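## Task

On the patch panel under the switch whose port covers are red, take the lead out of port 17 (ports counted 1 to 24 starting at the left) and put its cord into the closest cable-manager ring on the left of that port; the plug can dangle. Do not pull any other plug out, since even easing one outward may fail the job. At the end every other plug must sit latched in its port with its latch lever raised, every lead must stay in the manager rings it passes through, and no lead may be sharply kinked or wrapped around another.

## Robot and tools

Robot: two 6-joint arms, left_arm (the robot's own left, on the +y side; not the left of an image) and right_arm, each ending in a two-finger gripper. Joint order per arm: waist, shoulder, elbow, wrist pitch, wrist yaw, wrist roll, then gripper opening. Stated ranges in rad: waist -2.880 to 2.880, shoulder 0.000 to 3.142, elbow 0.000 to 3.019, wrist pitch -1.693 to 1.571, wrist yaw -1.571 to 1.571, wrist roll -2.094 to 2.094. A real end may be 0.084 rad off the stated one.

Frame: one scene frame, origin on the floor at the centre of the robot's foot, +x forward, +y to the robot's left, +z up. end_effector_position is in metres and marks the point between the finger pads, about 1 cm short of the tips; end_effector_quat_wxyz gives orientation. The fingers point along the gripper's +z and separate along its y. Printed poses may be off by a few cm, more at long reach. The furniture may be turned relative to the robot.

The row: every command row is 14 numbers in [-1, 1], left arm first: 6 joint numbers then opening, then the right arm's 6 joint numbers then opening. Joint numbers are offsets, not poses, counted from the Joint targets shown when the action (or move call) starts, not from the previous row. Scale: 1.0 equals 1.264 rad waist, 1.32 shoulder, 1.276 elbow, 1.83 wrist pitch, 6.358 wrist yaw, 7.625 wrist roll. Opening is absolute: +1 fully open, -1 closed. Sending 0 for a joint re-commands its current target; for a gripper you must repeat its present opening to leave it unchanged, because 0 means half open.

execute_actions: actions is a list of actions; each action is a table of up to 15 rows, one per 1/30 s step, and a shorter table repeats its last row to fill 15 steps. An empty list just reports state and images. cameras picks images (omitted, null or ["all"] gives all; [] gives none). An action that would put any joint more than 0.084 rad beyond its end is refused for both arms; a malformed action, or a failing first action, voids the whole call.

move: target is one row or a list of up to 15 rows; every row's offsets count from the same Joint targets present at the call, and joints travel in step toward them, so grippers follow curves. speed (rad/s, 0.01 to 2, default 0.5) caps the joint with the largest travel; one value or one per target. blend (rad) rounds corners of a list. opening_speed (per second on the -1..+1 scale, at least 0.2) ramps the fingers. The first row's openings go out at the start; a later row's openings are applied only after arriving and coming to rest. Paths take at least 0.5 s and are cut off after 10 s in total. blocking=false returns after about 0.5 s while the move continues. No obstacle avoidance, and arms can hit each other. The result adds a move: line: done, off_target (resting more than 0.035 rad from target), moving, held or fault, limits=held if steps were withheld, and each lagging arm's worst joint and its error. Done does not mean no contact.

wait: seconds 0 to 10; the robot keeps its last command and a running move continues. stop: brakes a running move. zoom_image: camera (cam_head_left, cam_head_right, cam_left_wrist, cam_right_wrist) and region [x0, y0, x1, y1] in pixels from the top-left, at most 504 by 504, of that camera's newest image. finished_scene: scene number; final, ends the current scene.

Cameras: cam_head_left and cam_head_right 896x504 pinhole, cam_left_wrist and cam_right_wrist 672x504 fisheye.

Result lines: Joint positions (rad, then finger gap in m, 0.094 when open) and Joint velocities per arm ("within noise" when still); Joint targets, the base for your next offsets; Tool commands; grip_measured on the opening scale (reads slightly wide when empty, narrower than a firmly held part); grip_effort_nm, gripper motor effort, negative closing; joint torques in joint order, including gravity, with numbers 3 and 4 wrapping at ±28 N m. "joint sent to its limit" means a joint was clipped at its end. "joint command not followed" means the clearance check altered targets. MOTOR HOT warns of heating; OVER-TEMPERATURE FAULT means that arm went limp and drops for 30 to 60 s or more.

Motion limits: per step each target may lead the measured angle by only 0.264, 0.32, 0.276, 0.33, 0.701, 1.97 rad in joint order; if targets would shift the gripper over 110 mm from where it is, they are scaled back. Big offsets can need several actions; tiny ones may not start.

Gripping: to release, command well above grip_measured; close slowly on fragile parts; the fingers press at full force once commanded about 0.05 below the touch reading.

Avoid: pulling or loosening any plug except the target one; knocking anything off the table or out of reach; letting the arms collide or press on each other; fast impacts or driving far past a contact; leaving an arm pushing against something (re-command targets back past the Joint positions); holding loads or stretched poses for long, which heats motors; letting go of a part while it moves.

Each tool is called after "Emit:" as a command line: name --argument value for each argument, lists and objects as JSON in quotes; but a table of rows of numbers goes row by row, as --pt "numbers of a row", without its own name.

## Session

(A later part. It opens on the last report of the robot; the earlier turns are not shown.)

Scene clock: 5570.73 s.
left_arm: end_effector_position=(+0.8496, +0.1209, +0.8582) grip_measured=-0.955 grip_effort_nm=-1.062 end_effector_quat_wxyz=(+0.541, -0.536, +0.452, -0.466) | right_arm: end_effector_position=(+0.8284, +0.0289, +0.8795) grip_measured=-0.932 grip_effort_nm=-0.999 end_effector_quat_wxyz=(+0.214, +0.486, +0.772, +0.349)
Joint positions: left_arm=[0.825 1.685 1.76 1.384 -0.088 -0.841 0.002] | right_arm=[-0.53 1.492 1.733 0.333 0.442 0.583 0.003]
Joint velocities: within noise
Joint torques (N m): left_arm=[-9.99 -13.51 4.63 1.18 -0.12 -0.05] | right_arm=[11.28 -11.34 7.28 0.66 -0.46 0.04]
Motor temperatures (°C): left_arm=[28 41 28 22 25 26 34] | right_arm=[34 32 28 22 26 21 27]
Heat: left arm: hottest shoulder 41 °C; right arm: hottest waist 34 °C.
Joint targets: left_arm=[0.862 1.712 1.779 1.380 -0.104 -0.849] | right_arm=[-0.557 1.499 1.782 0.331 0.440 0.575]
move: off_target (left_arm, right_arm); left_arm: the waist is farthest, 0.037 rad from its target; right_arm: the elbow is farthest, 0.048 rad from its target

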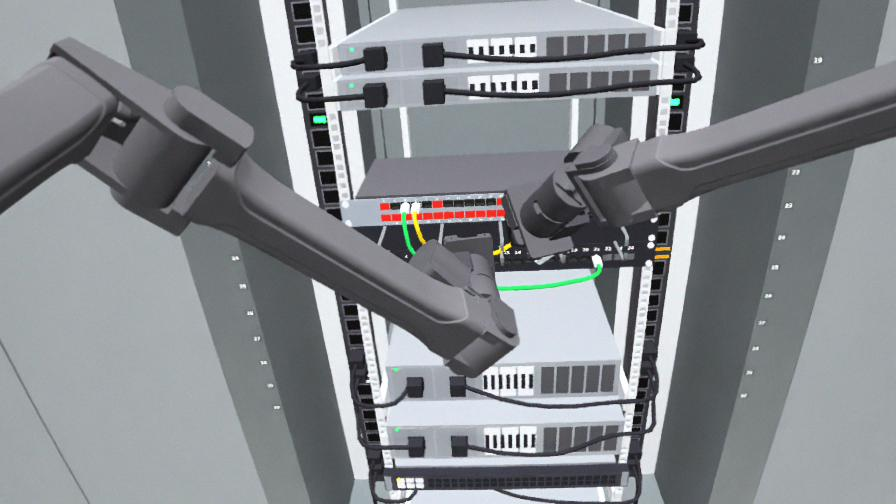

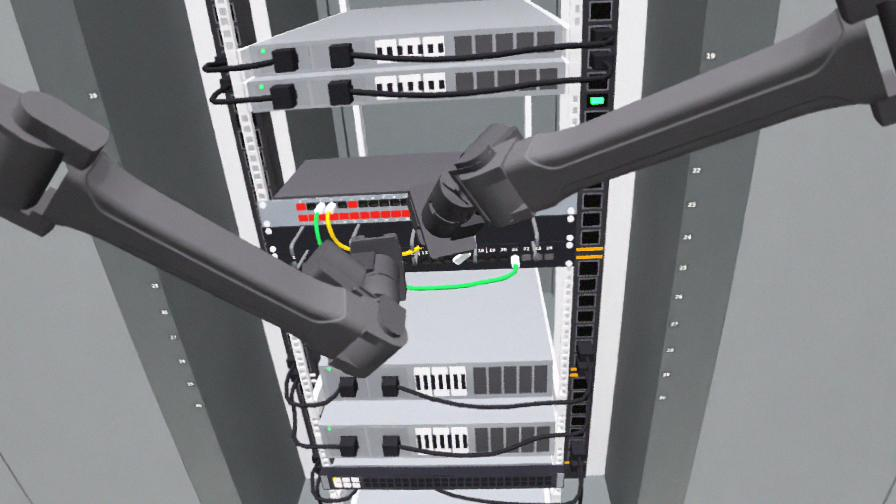

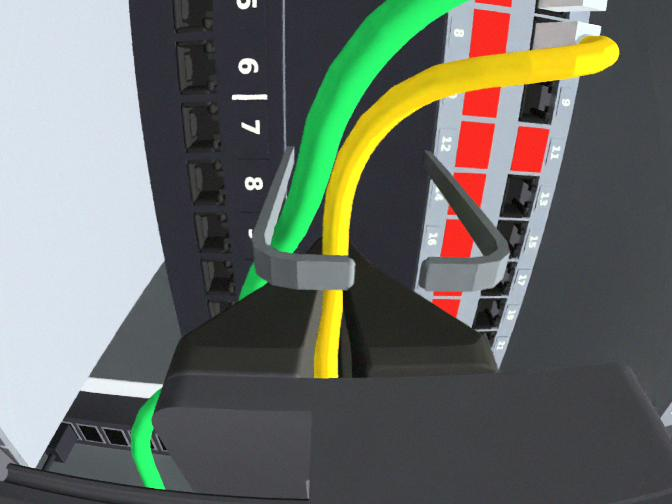

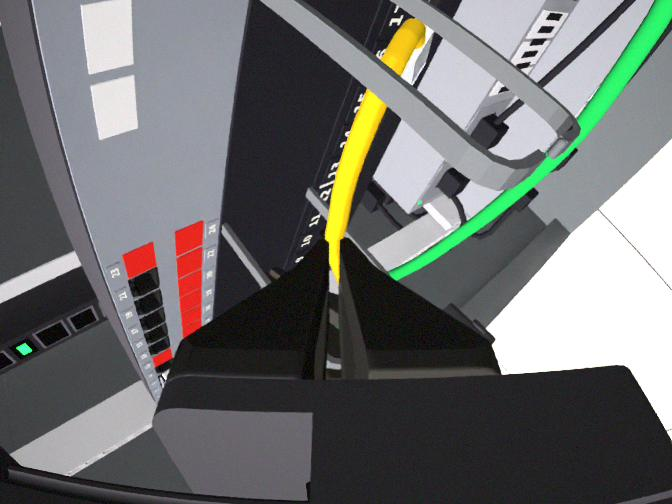

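Emit:
move --target '[0,0,0,0,0,0,-0.65,0,0,0,0,0,0,-1]' --opening_speed 0.3

Emit:
zoom_image --camera "cam_left_wrist" --region '[200, 100, 450, 300]'

Scene clock: 5577.37 s.
left_arm: end_effector_position=(+0.8497, +0.1203, +0.8588) grip_measured=-0.654 grip_effort_nm=0.120 end_effector_quat_wxyz=(+0.541, -0.534, +0.452, -0.468) | right_arm: end_effector_position=(+0.8365, +0.0247, +0.8826) grip_measured=-0.932 grip_effort_nm=-1.004 end_effector_quat_wxyz=(+0.220, +0.489, +0.768, +0.351)
Joint positions: left_arm=[0.825 1.685 1.76 1.384 -0.083 -0.841 0.016] | right_arm=[-0.531 1.492 1.749 0.333 0.437 0.583 0.003]
Joint velocities: within noise
Joint torques (N m): left_arm=[-9.88 -13.27 4.64 1.18 -0.31 -0.05] | right_arm=[11.34 -11.63 6.16 0.69 -0.27 0.04]
Motor temperatures (°C): left_arm=[28 41 28 22 25 26 34] | right_arm=[34 32 28 22 26 21 27]
Heat: left arm: hottest shoulder 41 °C; right arm: hottest waist 34 °C.
Joint targets: left_arm=[0.862 1.712 1.779 1.380 -0.104 -0.849] | right_arm=[-0.557 1.499 1.782 0.331 0.439 0.575]
move: off_target (left_arm); left_arm: the waist is farthest, 0.037 rad from its target

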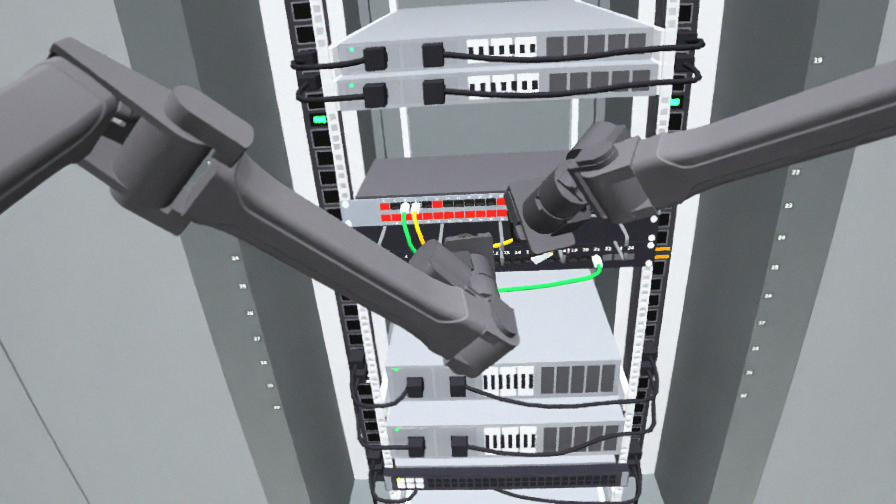

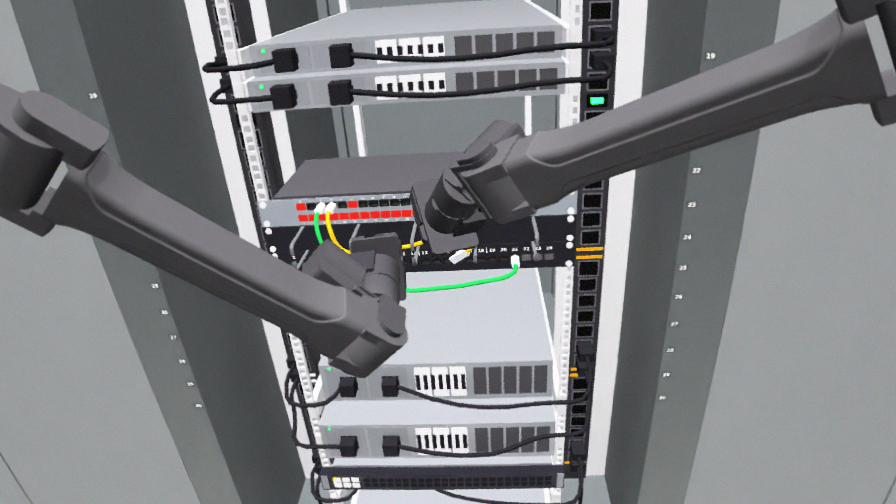

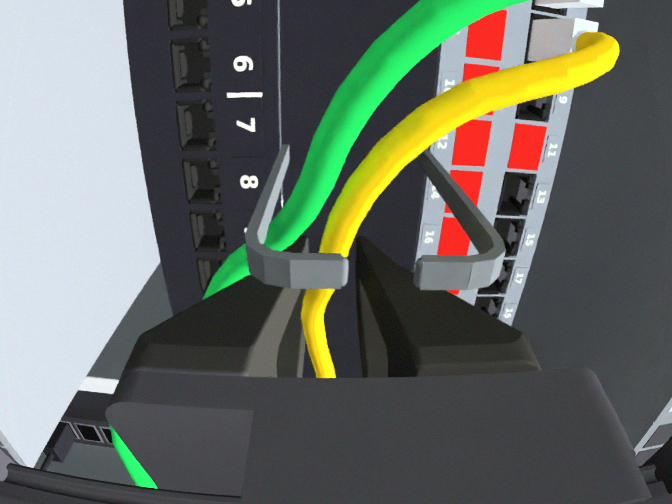

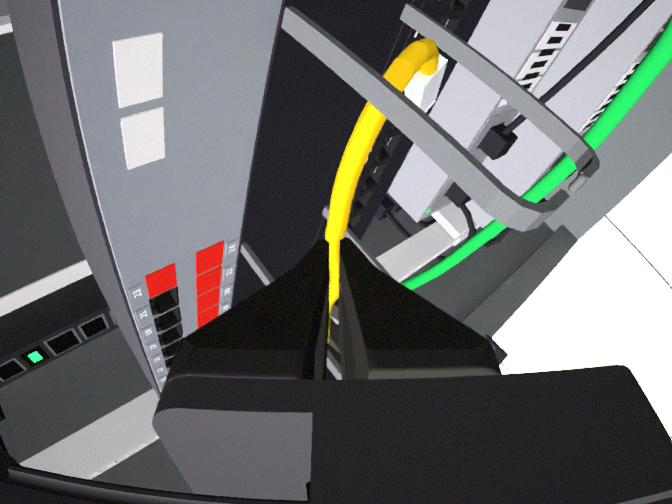

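Scaled by 2.016 from the camera's 672x504 image, which has a finer 960x720 frame.

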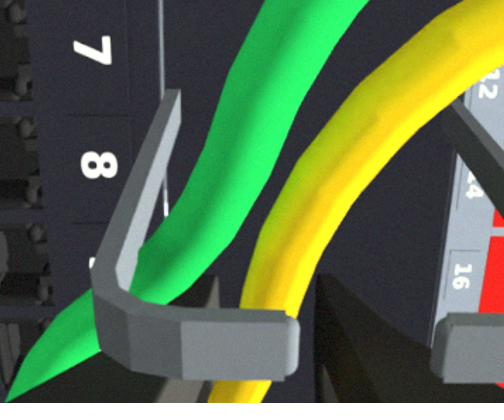

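Emit:
move --target '[0,-0.0455,-0.1575,0.0902,0,0,-0.6,0,0,0,0,0,0,-1]' --speed 0.12

Emit:
zoom_image --camera "cam_left_wrist" --region '[200, 50, 500, 300]'

Emit:
zoom_image --camera "cam_head_left" --region '[475, 205, 555, 265]'

Scene clock: 5599.50 s.
left_arm: end_effector_position=(+0.7897, +0.1168, +0.8453) grip_measured=-0.602 grip_effort_nm=0.056 end_effector_quat_wxyz=(+0.538, -0.539, +0.459, -0.459) | right_arm: end_effector_position=(+0.8365, +0.0247, +0.8826) grip_measured=-0.932 grip_effort_nm=-0.999 end_effector_quat_wxyz=(+0.220, +0.489, +0.768, +0.351)
Joint positions: left_arm=[0.833 1.672 1.585 1.531 -0.1 -0.841 0.019] | right_arm=[-0.531 1.492 1.749 0.333 0.437 0.583 0.003]
Joint velocities: within noise
Joint torques (N m): left_arm=[-10.34 -15.44 1.72 1.96 0.32 -0.05] | right_arm=[11.46 -11.69 6.11 0.72 -0.28 0.03]
Motor temperatures (°C): left_arm=[28 41 27 22 25 26 33] | right_arm=[34 33 27 22 25 21 27]
Heat: left arm: hottest shoulder 41 °C; right arm: hottest waist 34 °C.
Joint targets: left_arm=[0.862 1.652 1.578 1.545 -0.104 -0.849] | right_arm=[-0.557 1.499 1.782 0.331 0.439 0.575]
move: done

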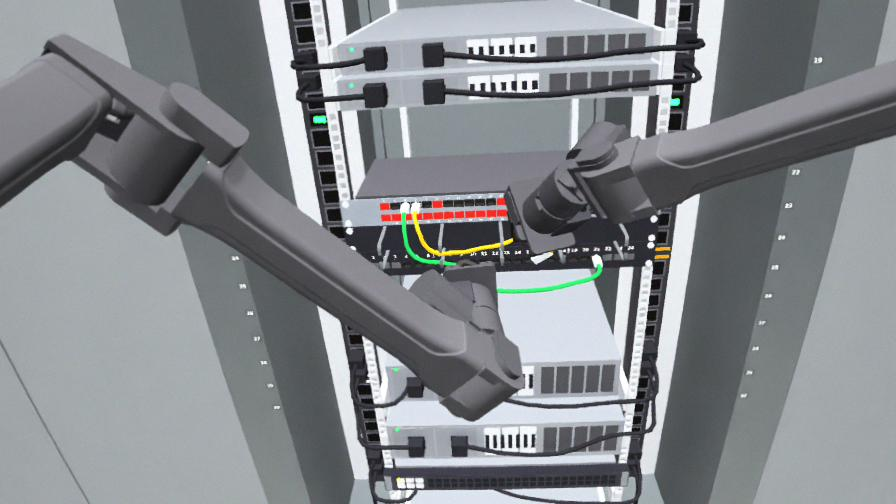

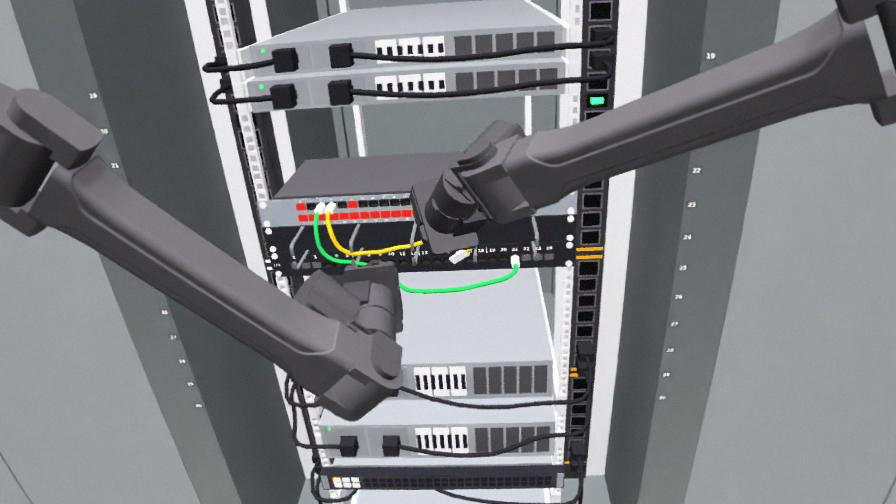

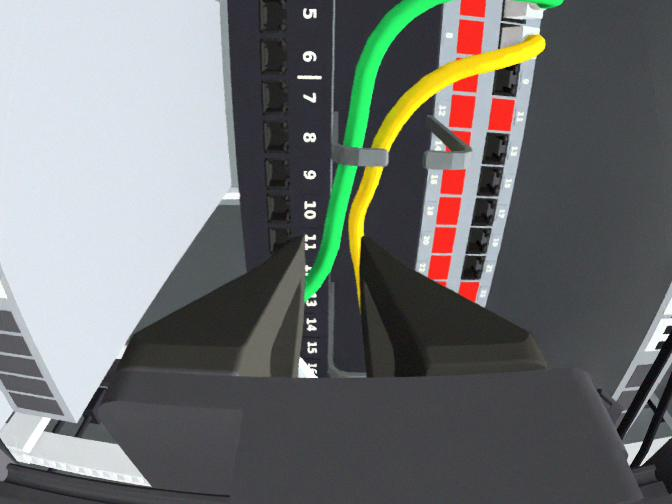

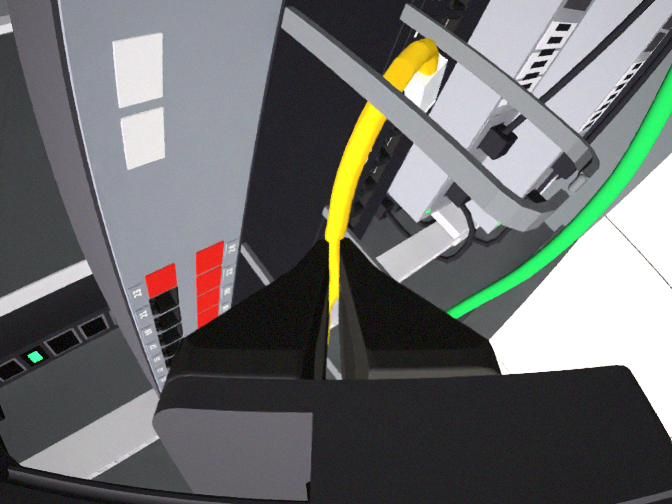

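Scaled by 1.680 from the camera's 672x504 image, which has a finer 960x720 frame.

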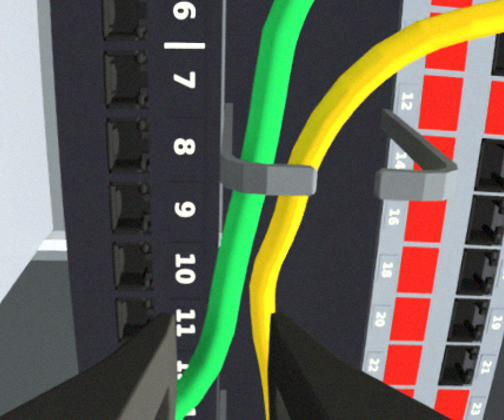

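Scaled by 6.300 from the camera's 896x504 image, which has a finer 1280x720 frame.

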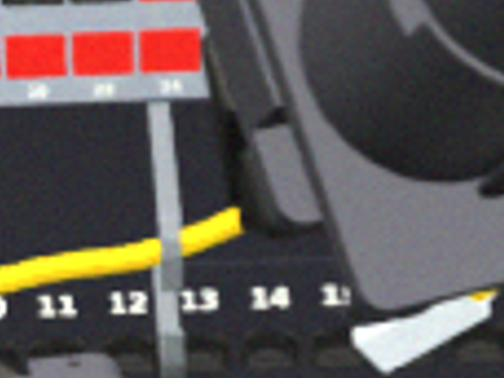

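Emit:
move --target '[0,-0.037,-0.130,0.0093,0,0,-0.6,0,0,0,0,0,0,-1]' --speed 0.12

Emit:
zoom_image --camera "cam_left_wrist" --region '[200, 50, 500, 300]'

Emit:
zoom_image --camera "cam_head_left" --region '[395, 205, 555, 305]'

Scene clock: 5623.63 s.
left_arm: end_effector_position=(+0.7469, +0.1100, +0.8385) grip_measured=-0.602 grip_effort_nm=0.051 end_effector_quat_wxyz=(+0.504, -0.540, +0.496, -0.456) | right_arm: end_effector_position=(+0.8365, +0.0247, +0.8826) grip_measured=-0.932 grip_effort_nm=-0.994 end_effector_quat_wxyz=(+0.220, +0.489, +0.768, +0.351)
Joint positions: left_arm=[0.833 1.623 1.419 1.548 -0.1 -0.841 0.019] | right_arm=[-0.531 1.492 1.749 0.333 0.437 0.583 0.003]
Joint velocities: within noise
Joint torques (N m): left_arm=[-9.58 -14.68 1.06 1.95 0.32 -0.04] | right_arm=[11.52 -11.52 6.08 0.76 -0.27 0.05]
Motor temperatures (°C): left_arm=[28 41 27 22 26 26 32] | right_arm=[34 33 27 22 25 21 27]
Heat: left arm: hottest shoulder 41 °C; right arm: hottest waist 34 °C.
Joint targets: left_arm=[0.862 1.603 1.412 1.562 -0.104 -0.849] | right_arm=[-0.557 1.499 1.782 0.331 0.439 0.575]
move: done

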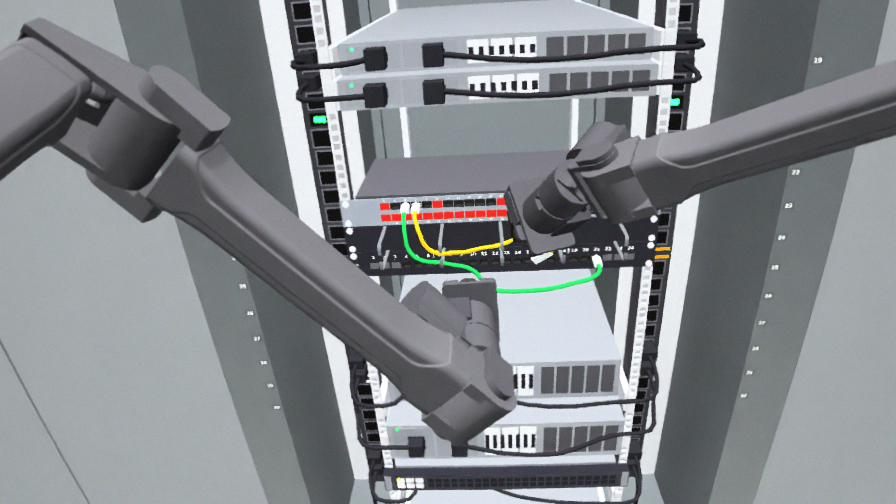

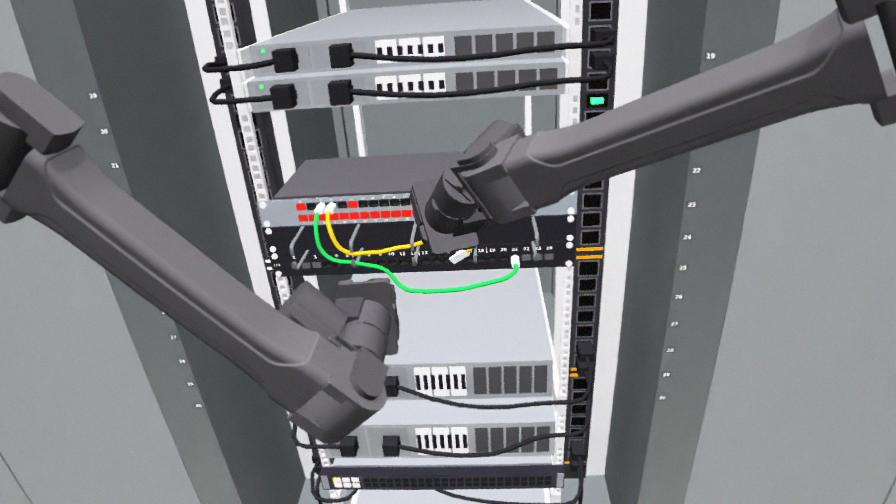

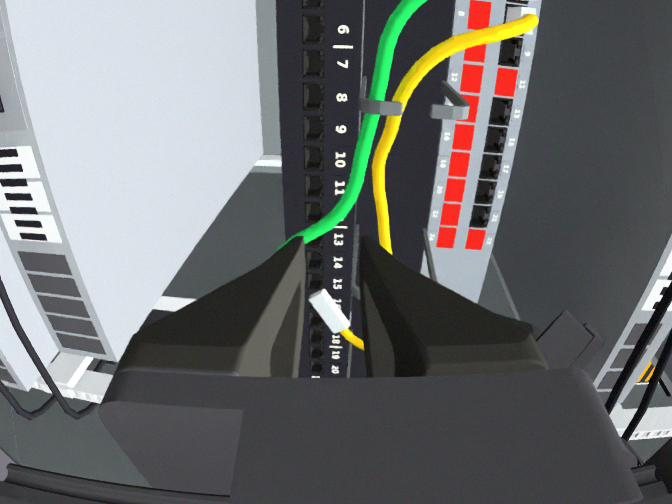

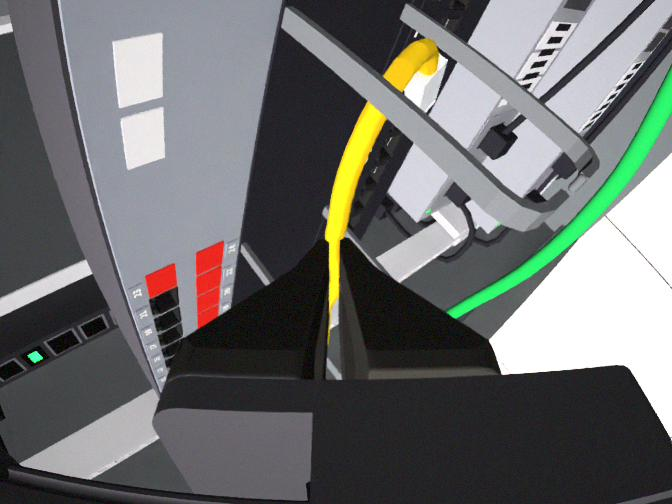

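Scaled by 1.680 from the camera's 672x504 image, which has a finer 960x720 frame.

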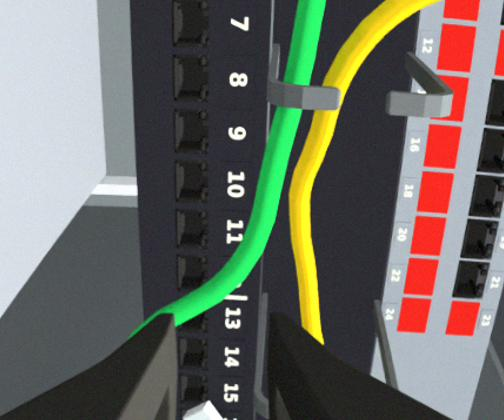

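Scaled by 3.150 from the camera's 896x504 image, which has a finer 1280x720 frame.

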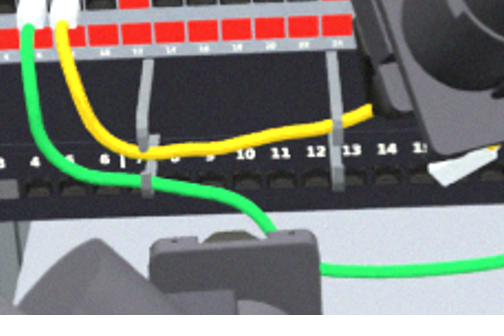

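Emit:
move --target '[0,0,0,0,0,0,-0.6,-0.0316,0.0265,0.0196,-0.002,0,0,-1]' --speed 0.1

Emit:
zoom_image --camera "cam_left_wrist" --region '[200, 50, 500, 350]'

Emit:
zoom_image --camera "cam_head_left" --region '[395, 205, 555, 305]'

Emit:
zoom_image --camera "cam_head_left" --region '[475, 215, 535, 275]'

Scene clock: 5644.73 s.
left_arm: end_effector_position=(+0.7471, +0.1106, +0.8392) grip_measured=-0.602 grip_effort_nm=0.056 end_effector_quat_wxyz=(+0.505, -0.540, +0.495, -0.456) | right_arm: end_effector_position=(+0.8329, +0.0283, +0.8629) grip_measured=-0.932 grip_effort_nm=-0.999 end_effector_quat_wxyz=(+0.221, +0.484, +0.774, +0.343)
Joint positions: left_arm=[0.833 1.622 1.419 1.55 -0.1 -0.841 0.019] | right_arm=[-0.556 1.521 1.768 0.333 0.431 0.583 0.003]
Joint velocities: within noise
Joint torques (N m): left_arm=[-9.76 -14.56 1.09 1.91 0.32 -0.05] | right_arm=[10.52 -11.34 6.74 0.61 -0.01 0.03]
Motor temperatures (°C): left_arm=[28 39 26 22 26 26 31] | right_arm=[34 33 27 22 25 21 27]
Heat: left arm: hottest shoulder 39 °C; right arm: hottest waist 34 °C.
Joint targets: left_arm=[0.862 1.603 1.412 1.562 -0.104 -0.849] | right_arm=[-0.597 1.534 1.807 0.328 0.440 0.575]
move: off_target (right_arm); right_arm: the waist is farthest, 0.041 rad from its target

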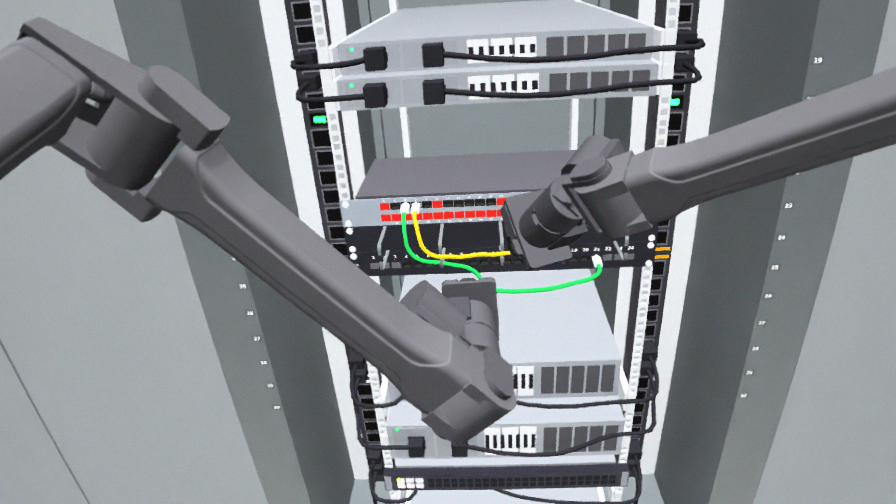

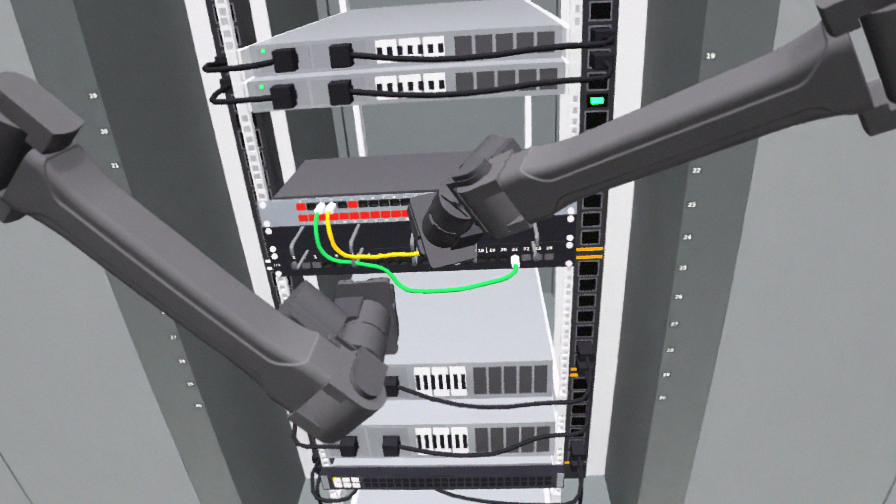

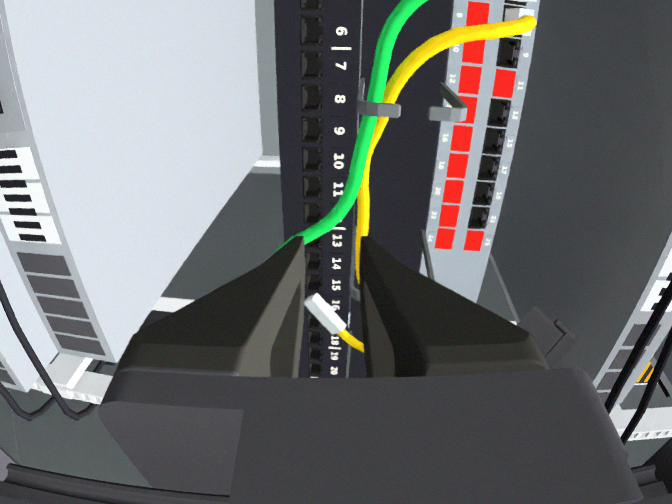

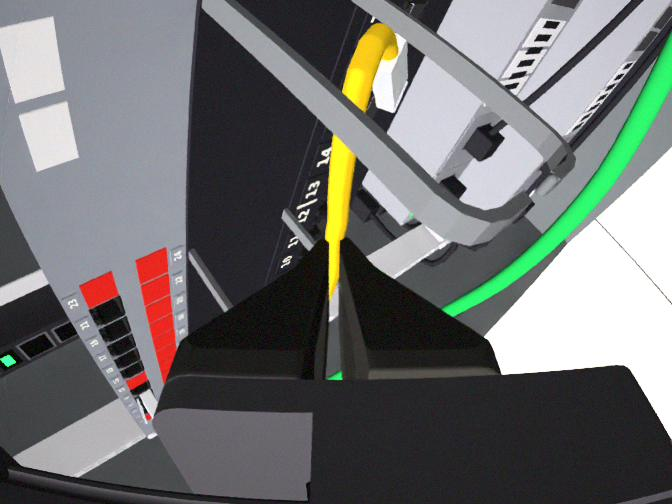

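Scaled by 1.680 from the camera's 672x504 image, which has a finer 960x720 frame.

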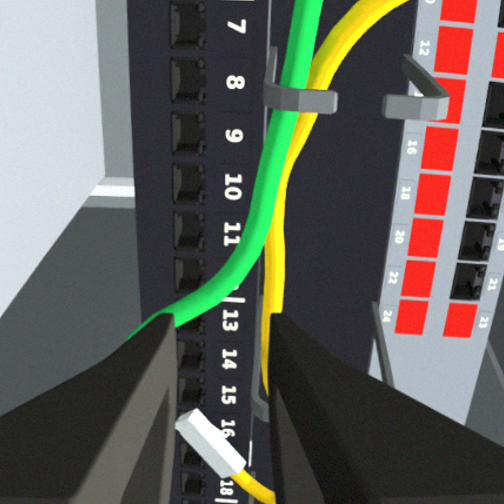

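Scaled by 3.150 from the camera's 896x504 image, which has a finer 1280x720 frame.

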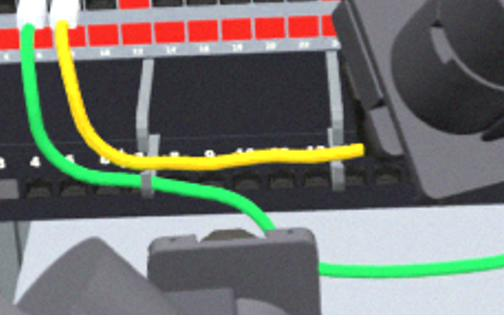

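Scaled by 8.400 from the camera's 896x504 image, which has a finer 1280x720 frame.

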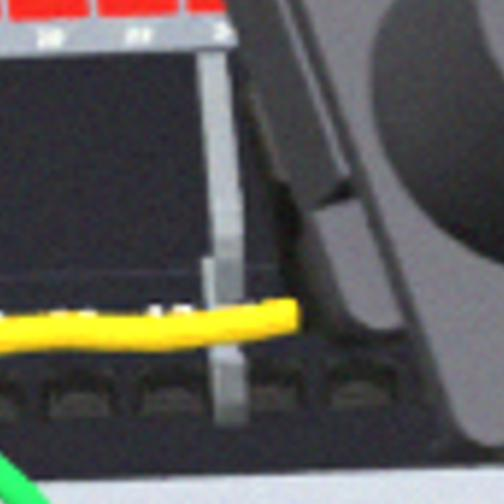

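Emit:
move --target '[0,0,0,0,0,0,-0.6,-0.014,0.011,0.012,-0.002,0,0,-1]' --speed 0.1 --cameras '["cam_head_left","cam_head_right","cam_left_wrist","cam_right_wrist"]'

Emit:
zoom_image --camera "cam_head_left" --region '[475, 215, 535, 275]'

Emit:
zoom_image --camera "cam_head_right" --region '[385, 215, 445, 275]'

Scene clock: 5657.53 s.
left_arm: end_effector_position=(+0.7471, +0.1106, +0.8392) grip_measured=-0.602 grip_effort_nm=0.056 end_effector_quat_wxyz=(+0.505, -0.540, +0.495, -0.456) | right_arm: end_effector_position=(+0.8359, +0.0283, +0.8606) grip_measured=-0.932 grip_effort_nm=-0.999 end_effector_quat_wxyz=(+0.223, +0.485, +0.773, +0.343)
Joint positions: left_arm=[0.833 1.622 1.419 1.55 -0.1 -0.841 0.019] | right_arm=[-0.559 1.529 1.781 0.331 0.429 0.583 0.003]
Joint velocities: within noise
Joint torques (N m): left_arm=[-9.76 -14.56 1.1 1.94 0.32 -0.03] | right_arm=[9.41 -11.11 6.87 0.49 0.08 0.05]
Motor temperatures (°C): left_arm=[28 39 26 22 26 26 31] | right_arm=[34 33 28 22 25 21 27]
Heat: left arm: hottest shoulder 39 °C; right arm: hottest waist 34 °C.
Joint targets: left_arm=[0.862 1.603 1.412 1.562 -0.104 -0.849] | right_arm=[-0.615 1.548 1.822 0.324 0.440 0.575]
move: off_target (right_arm); right_arm: the waist is farthest, 0.055 rad from its target

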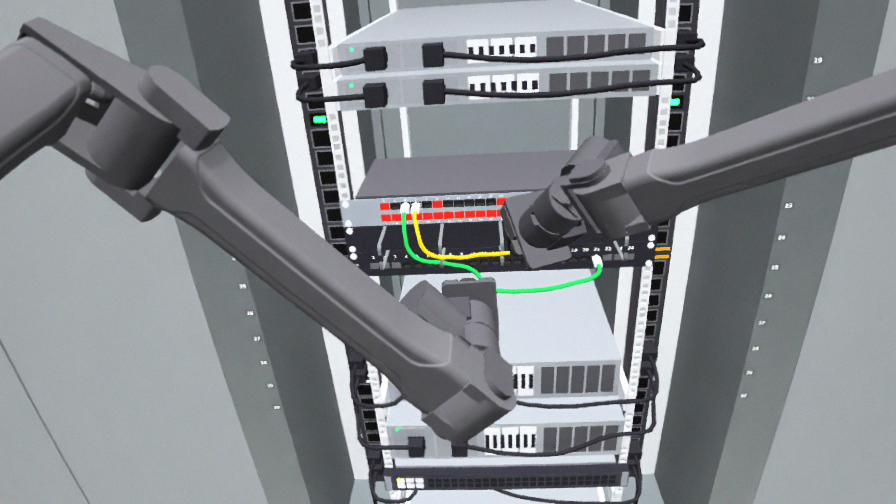

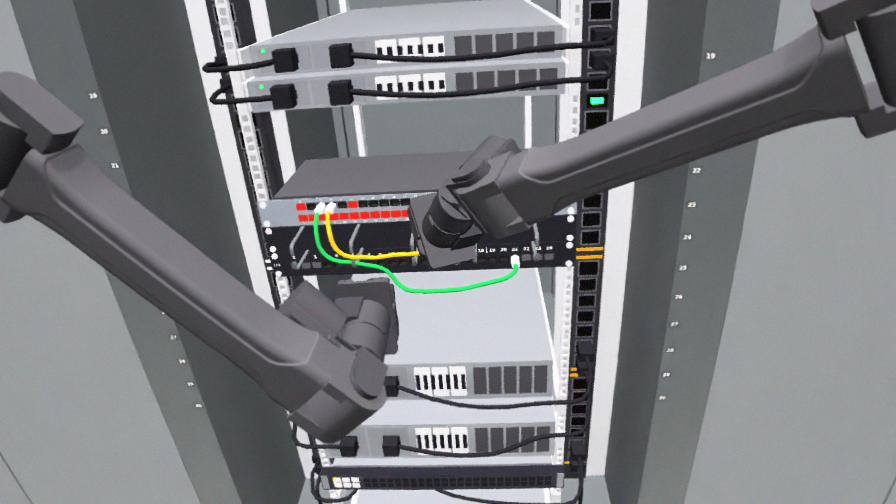

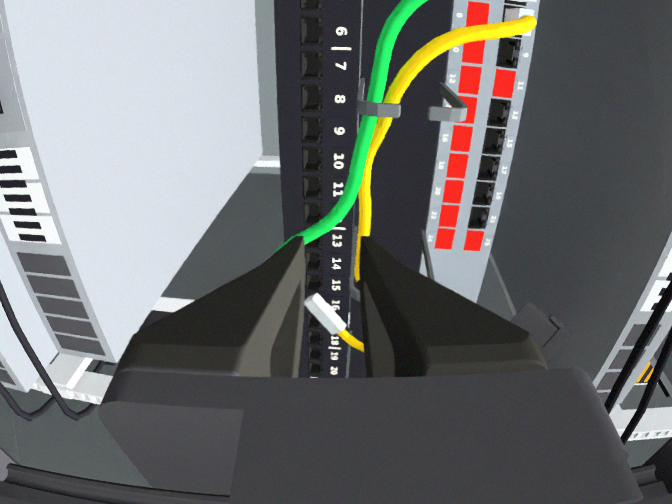

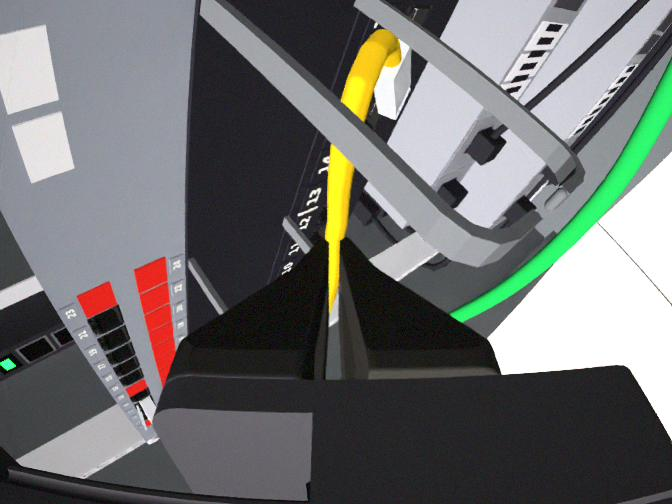

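Scaled by 8.400 from the camera's 896x504 image, which has a finer 1280x720 frame.

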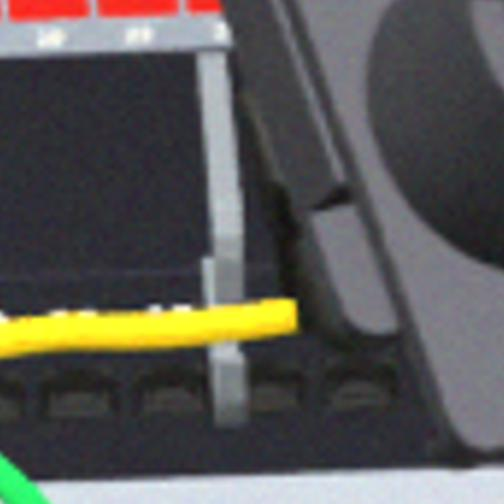

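Scaled by 8.400 from the camera's 896x504 image, which has a finer 1280x720 frame.

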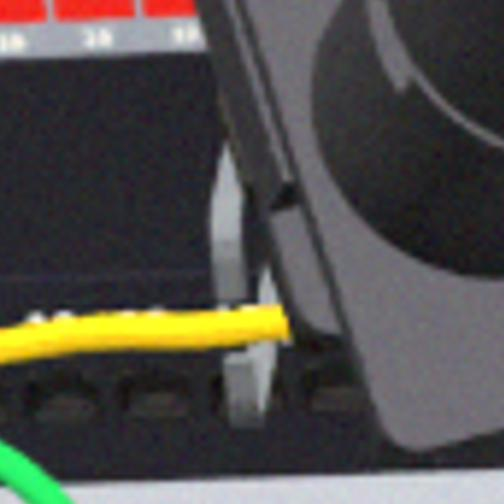

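Emit:
move --target '[0,0,0,0,0,0,-0.6,0,-0.004,-0.045,0.017,0,0,-1]' --speed 0.1

Emit:
zoom_image --camera "cam_head_left" --region '[475, 215, 535, 275]'

Emit:
zoom_image --camera "cam_right_wrist" --region '[250, 0, 500, 250]'

Scene clock: 5694.70 s.
left_arm: end_effector_position=(+0.7471, +0.1106, +0.8392) grip_measured=-0.602 grip_effort_nm=0.056 end_effector_quat_wxyz=(+0.505, -0.540, +0.495, -0.456) | right_arm: end_effector_position=(+0.8338, +0.0287, +0.8597) grip_measured=-0.932 grip_effort_nm=-0.994 end_effector_quat_wxyz=(+0.225, +0.486, +0.772, +0.343)
Joint positions: left_arm=[0.833 1.622 1.419 1.55 -0.1 -0.841 0.019] | right_arm=[-0.56 1.529 1.773 0.344 0.428 0.583 0.003]
Joint velocities: within noise
Joint torques (N m): left_arm=[-9.76 -14.51 1.06 1.94 0.32 -0.04] | right_arm=[9.93 -11.22 2.82 1.18 0.09 0.05]
Motor temperatures (°C): left_arm=[28 39 25 22 26 26 31] | right_arm=[33 33 29 22 25 21 27]
Heat: left arm: hottest shoulder 39 °C; right arm: hottest waist 33 °C.
Joint targets: left_arm=[0.862 1.603 1.412 1.562 -0.104 -0.849] | right_arm=[-0.615 1.543 1.765 0.355 0.440 0.575]
move: off_target (right_arm); right_arm: the waist is farthest, 0.055 rad from its target

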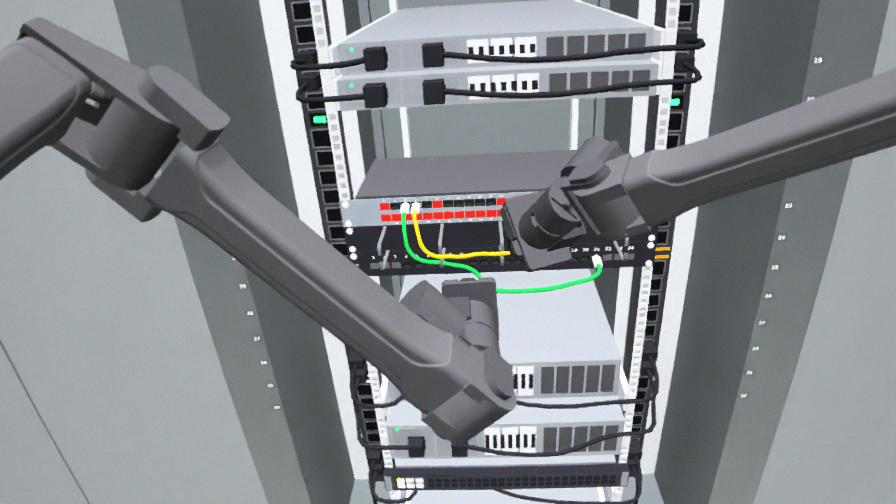

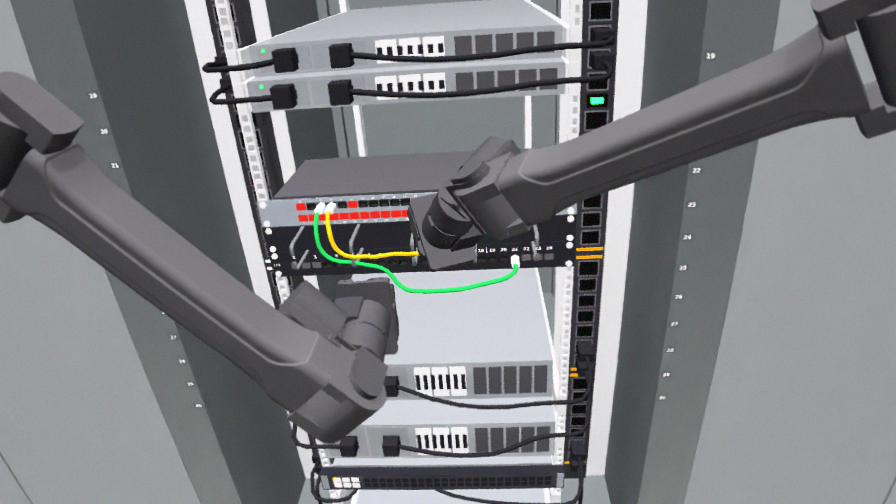

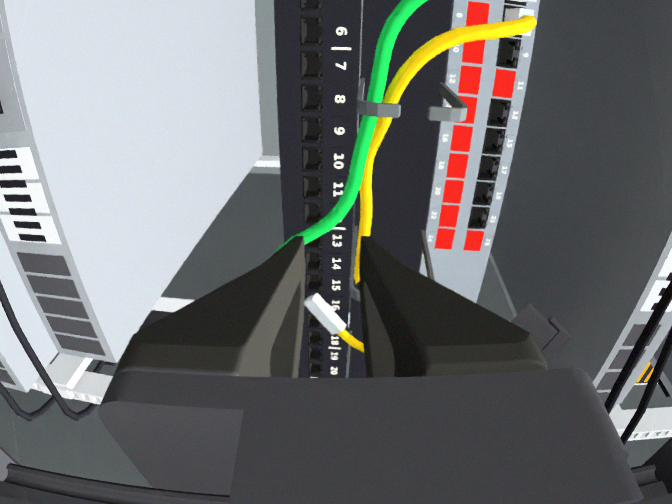

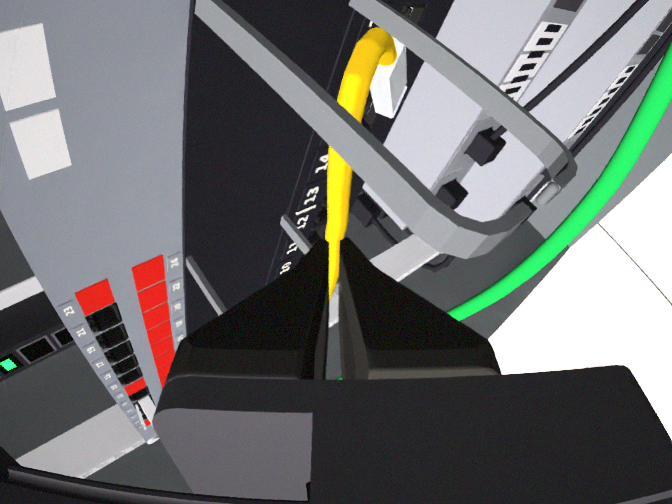

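Scaled by 8.400 from the camera's 896x504 image, which has a finer 1280x720 frame.

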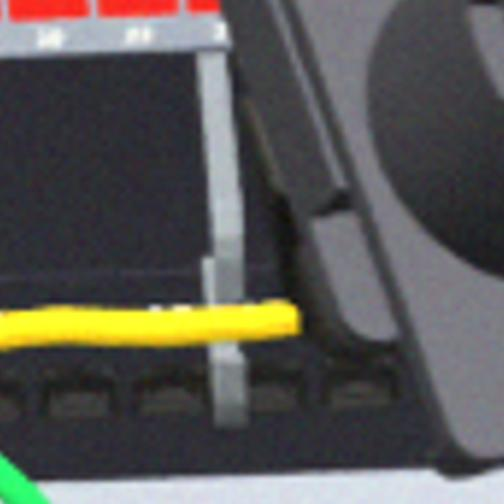

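Scaled by 2.016 from the camera's 672x504 image, which has a finer 960x720 frame.

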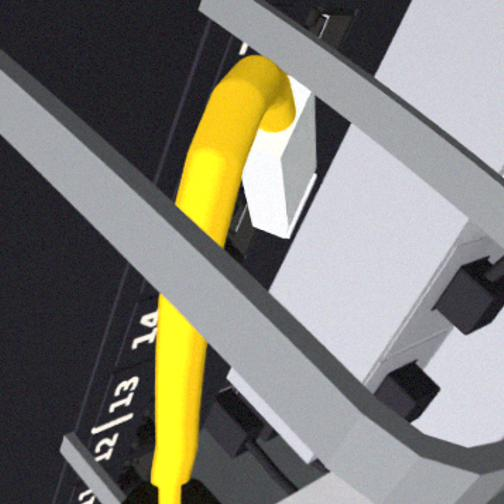

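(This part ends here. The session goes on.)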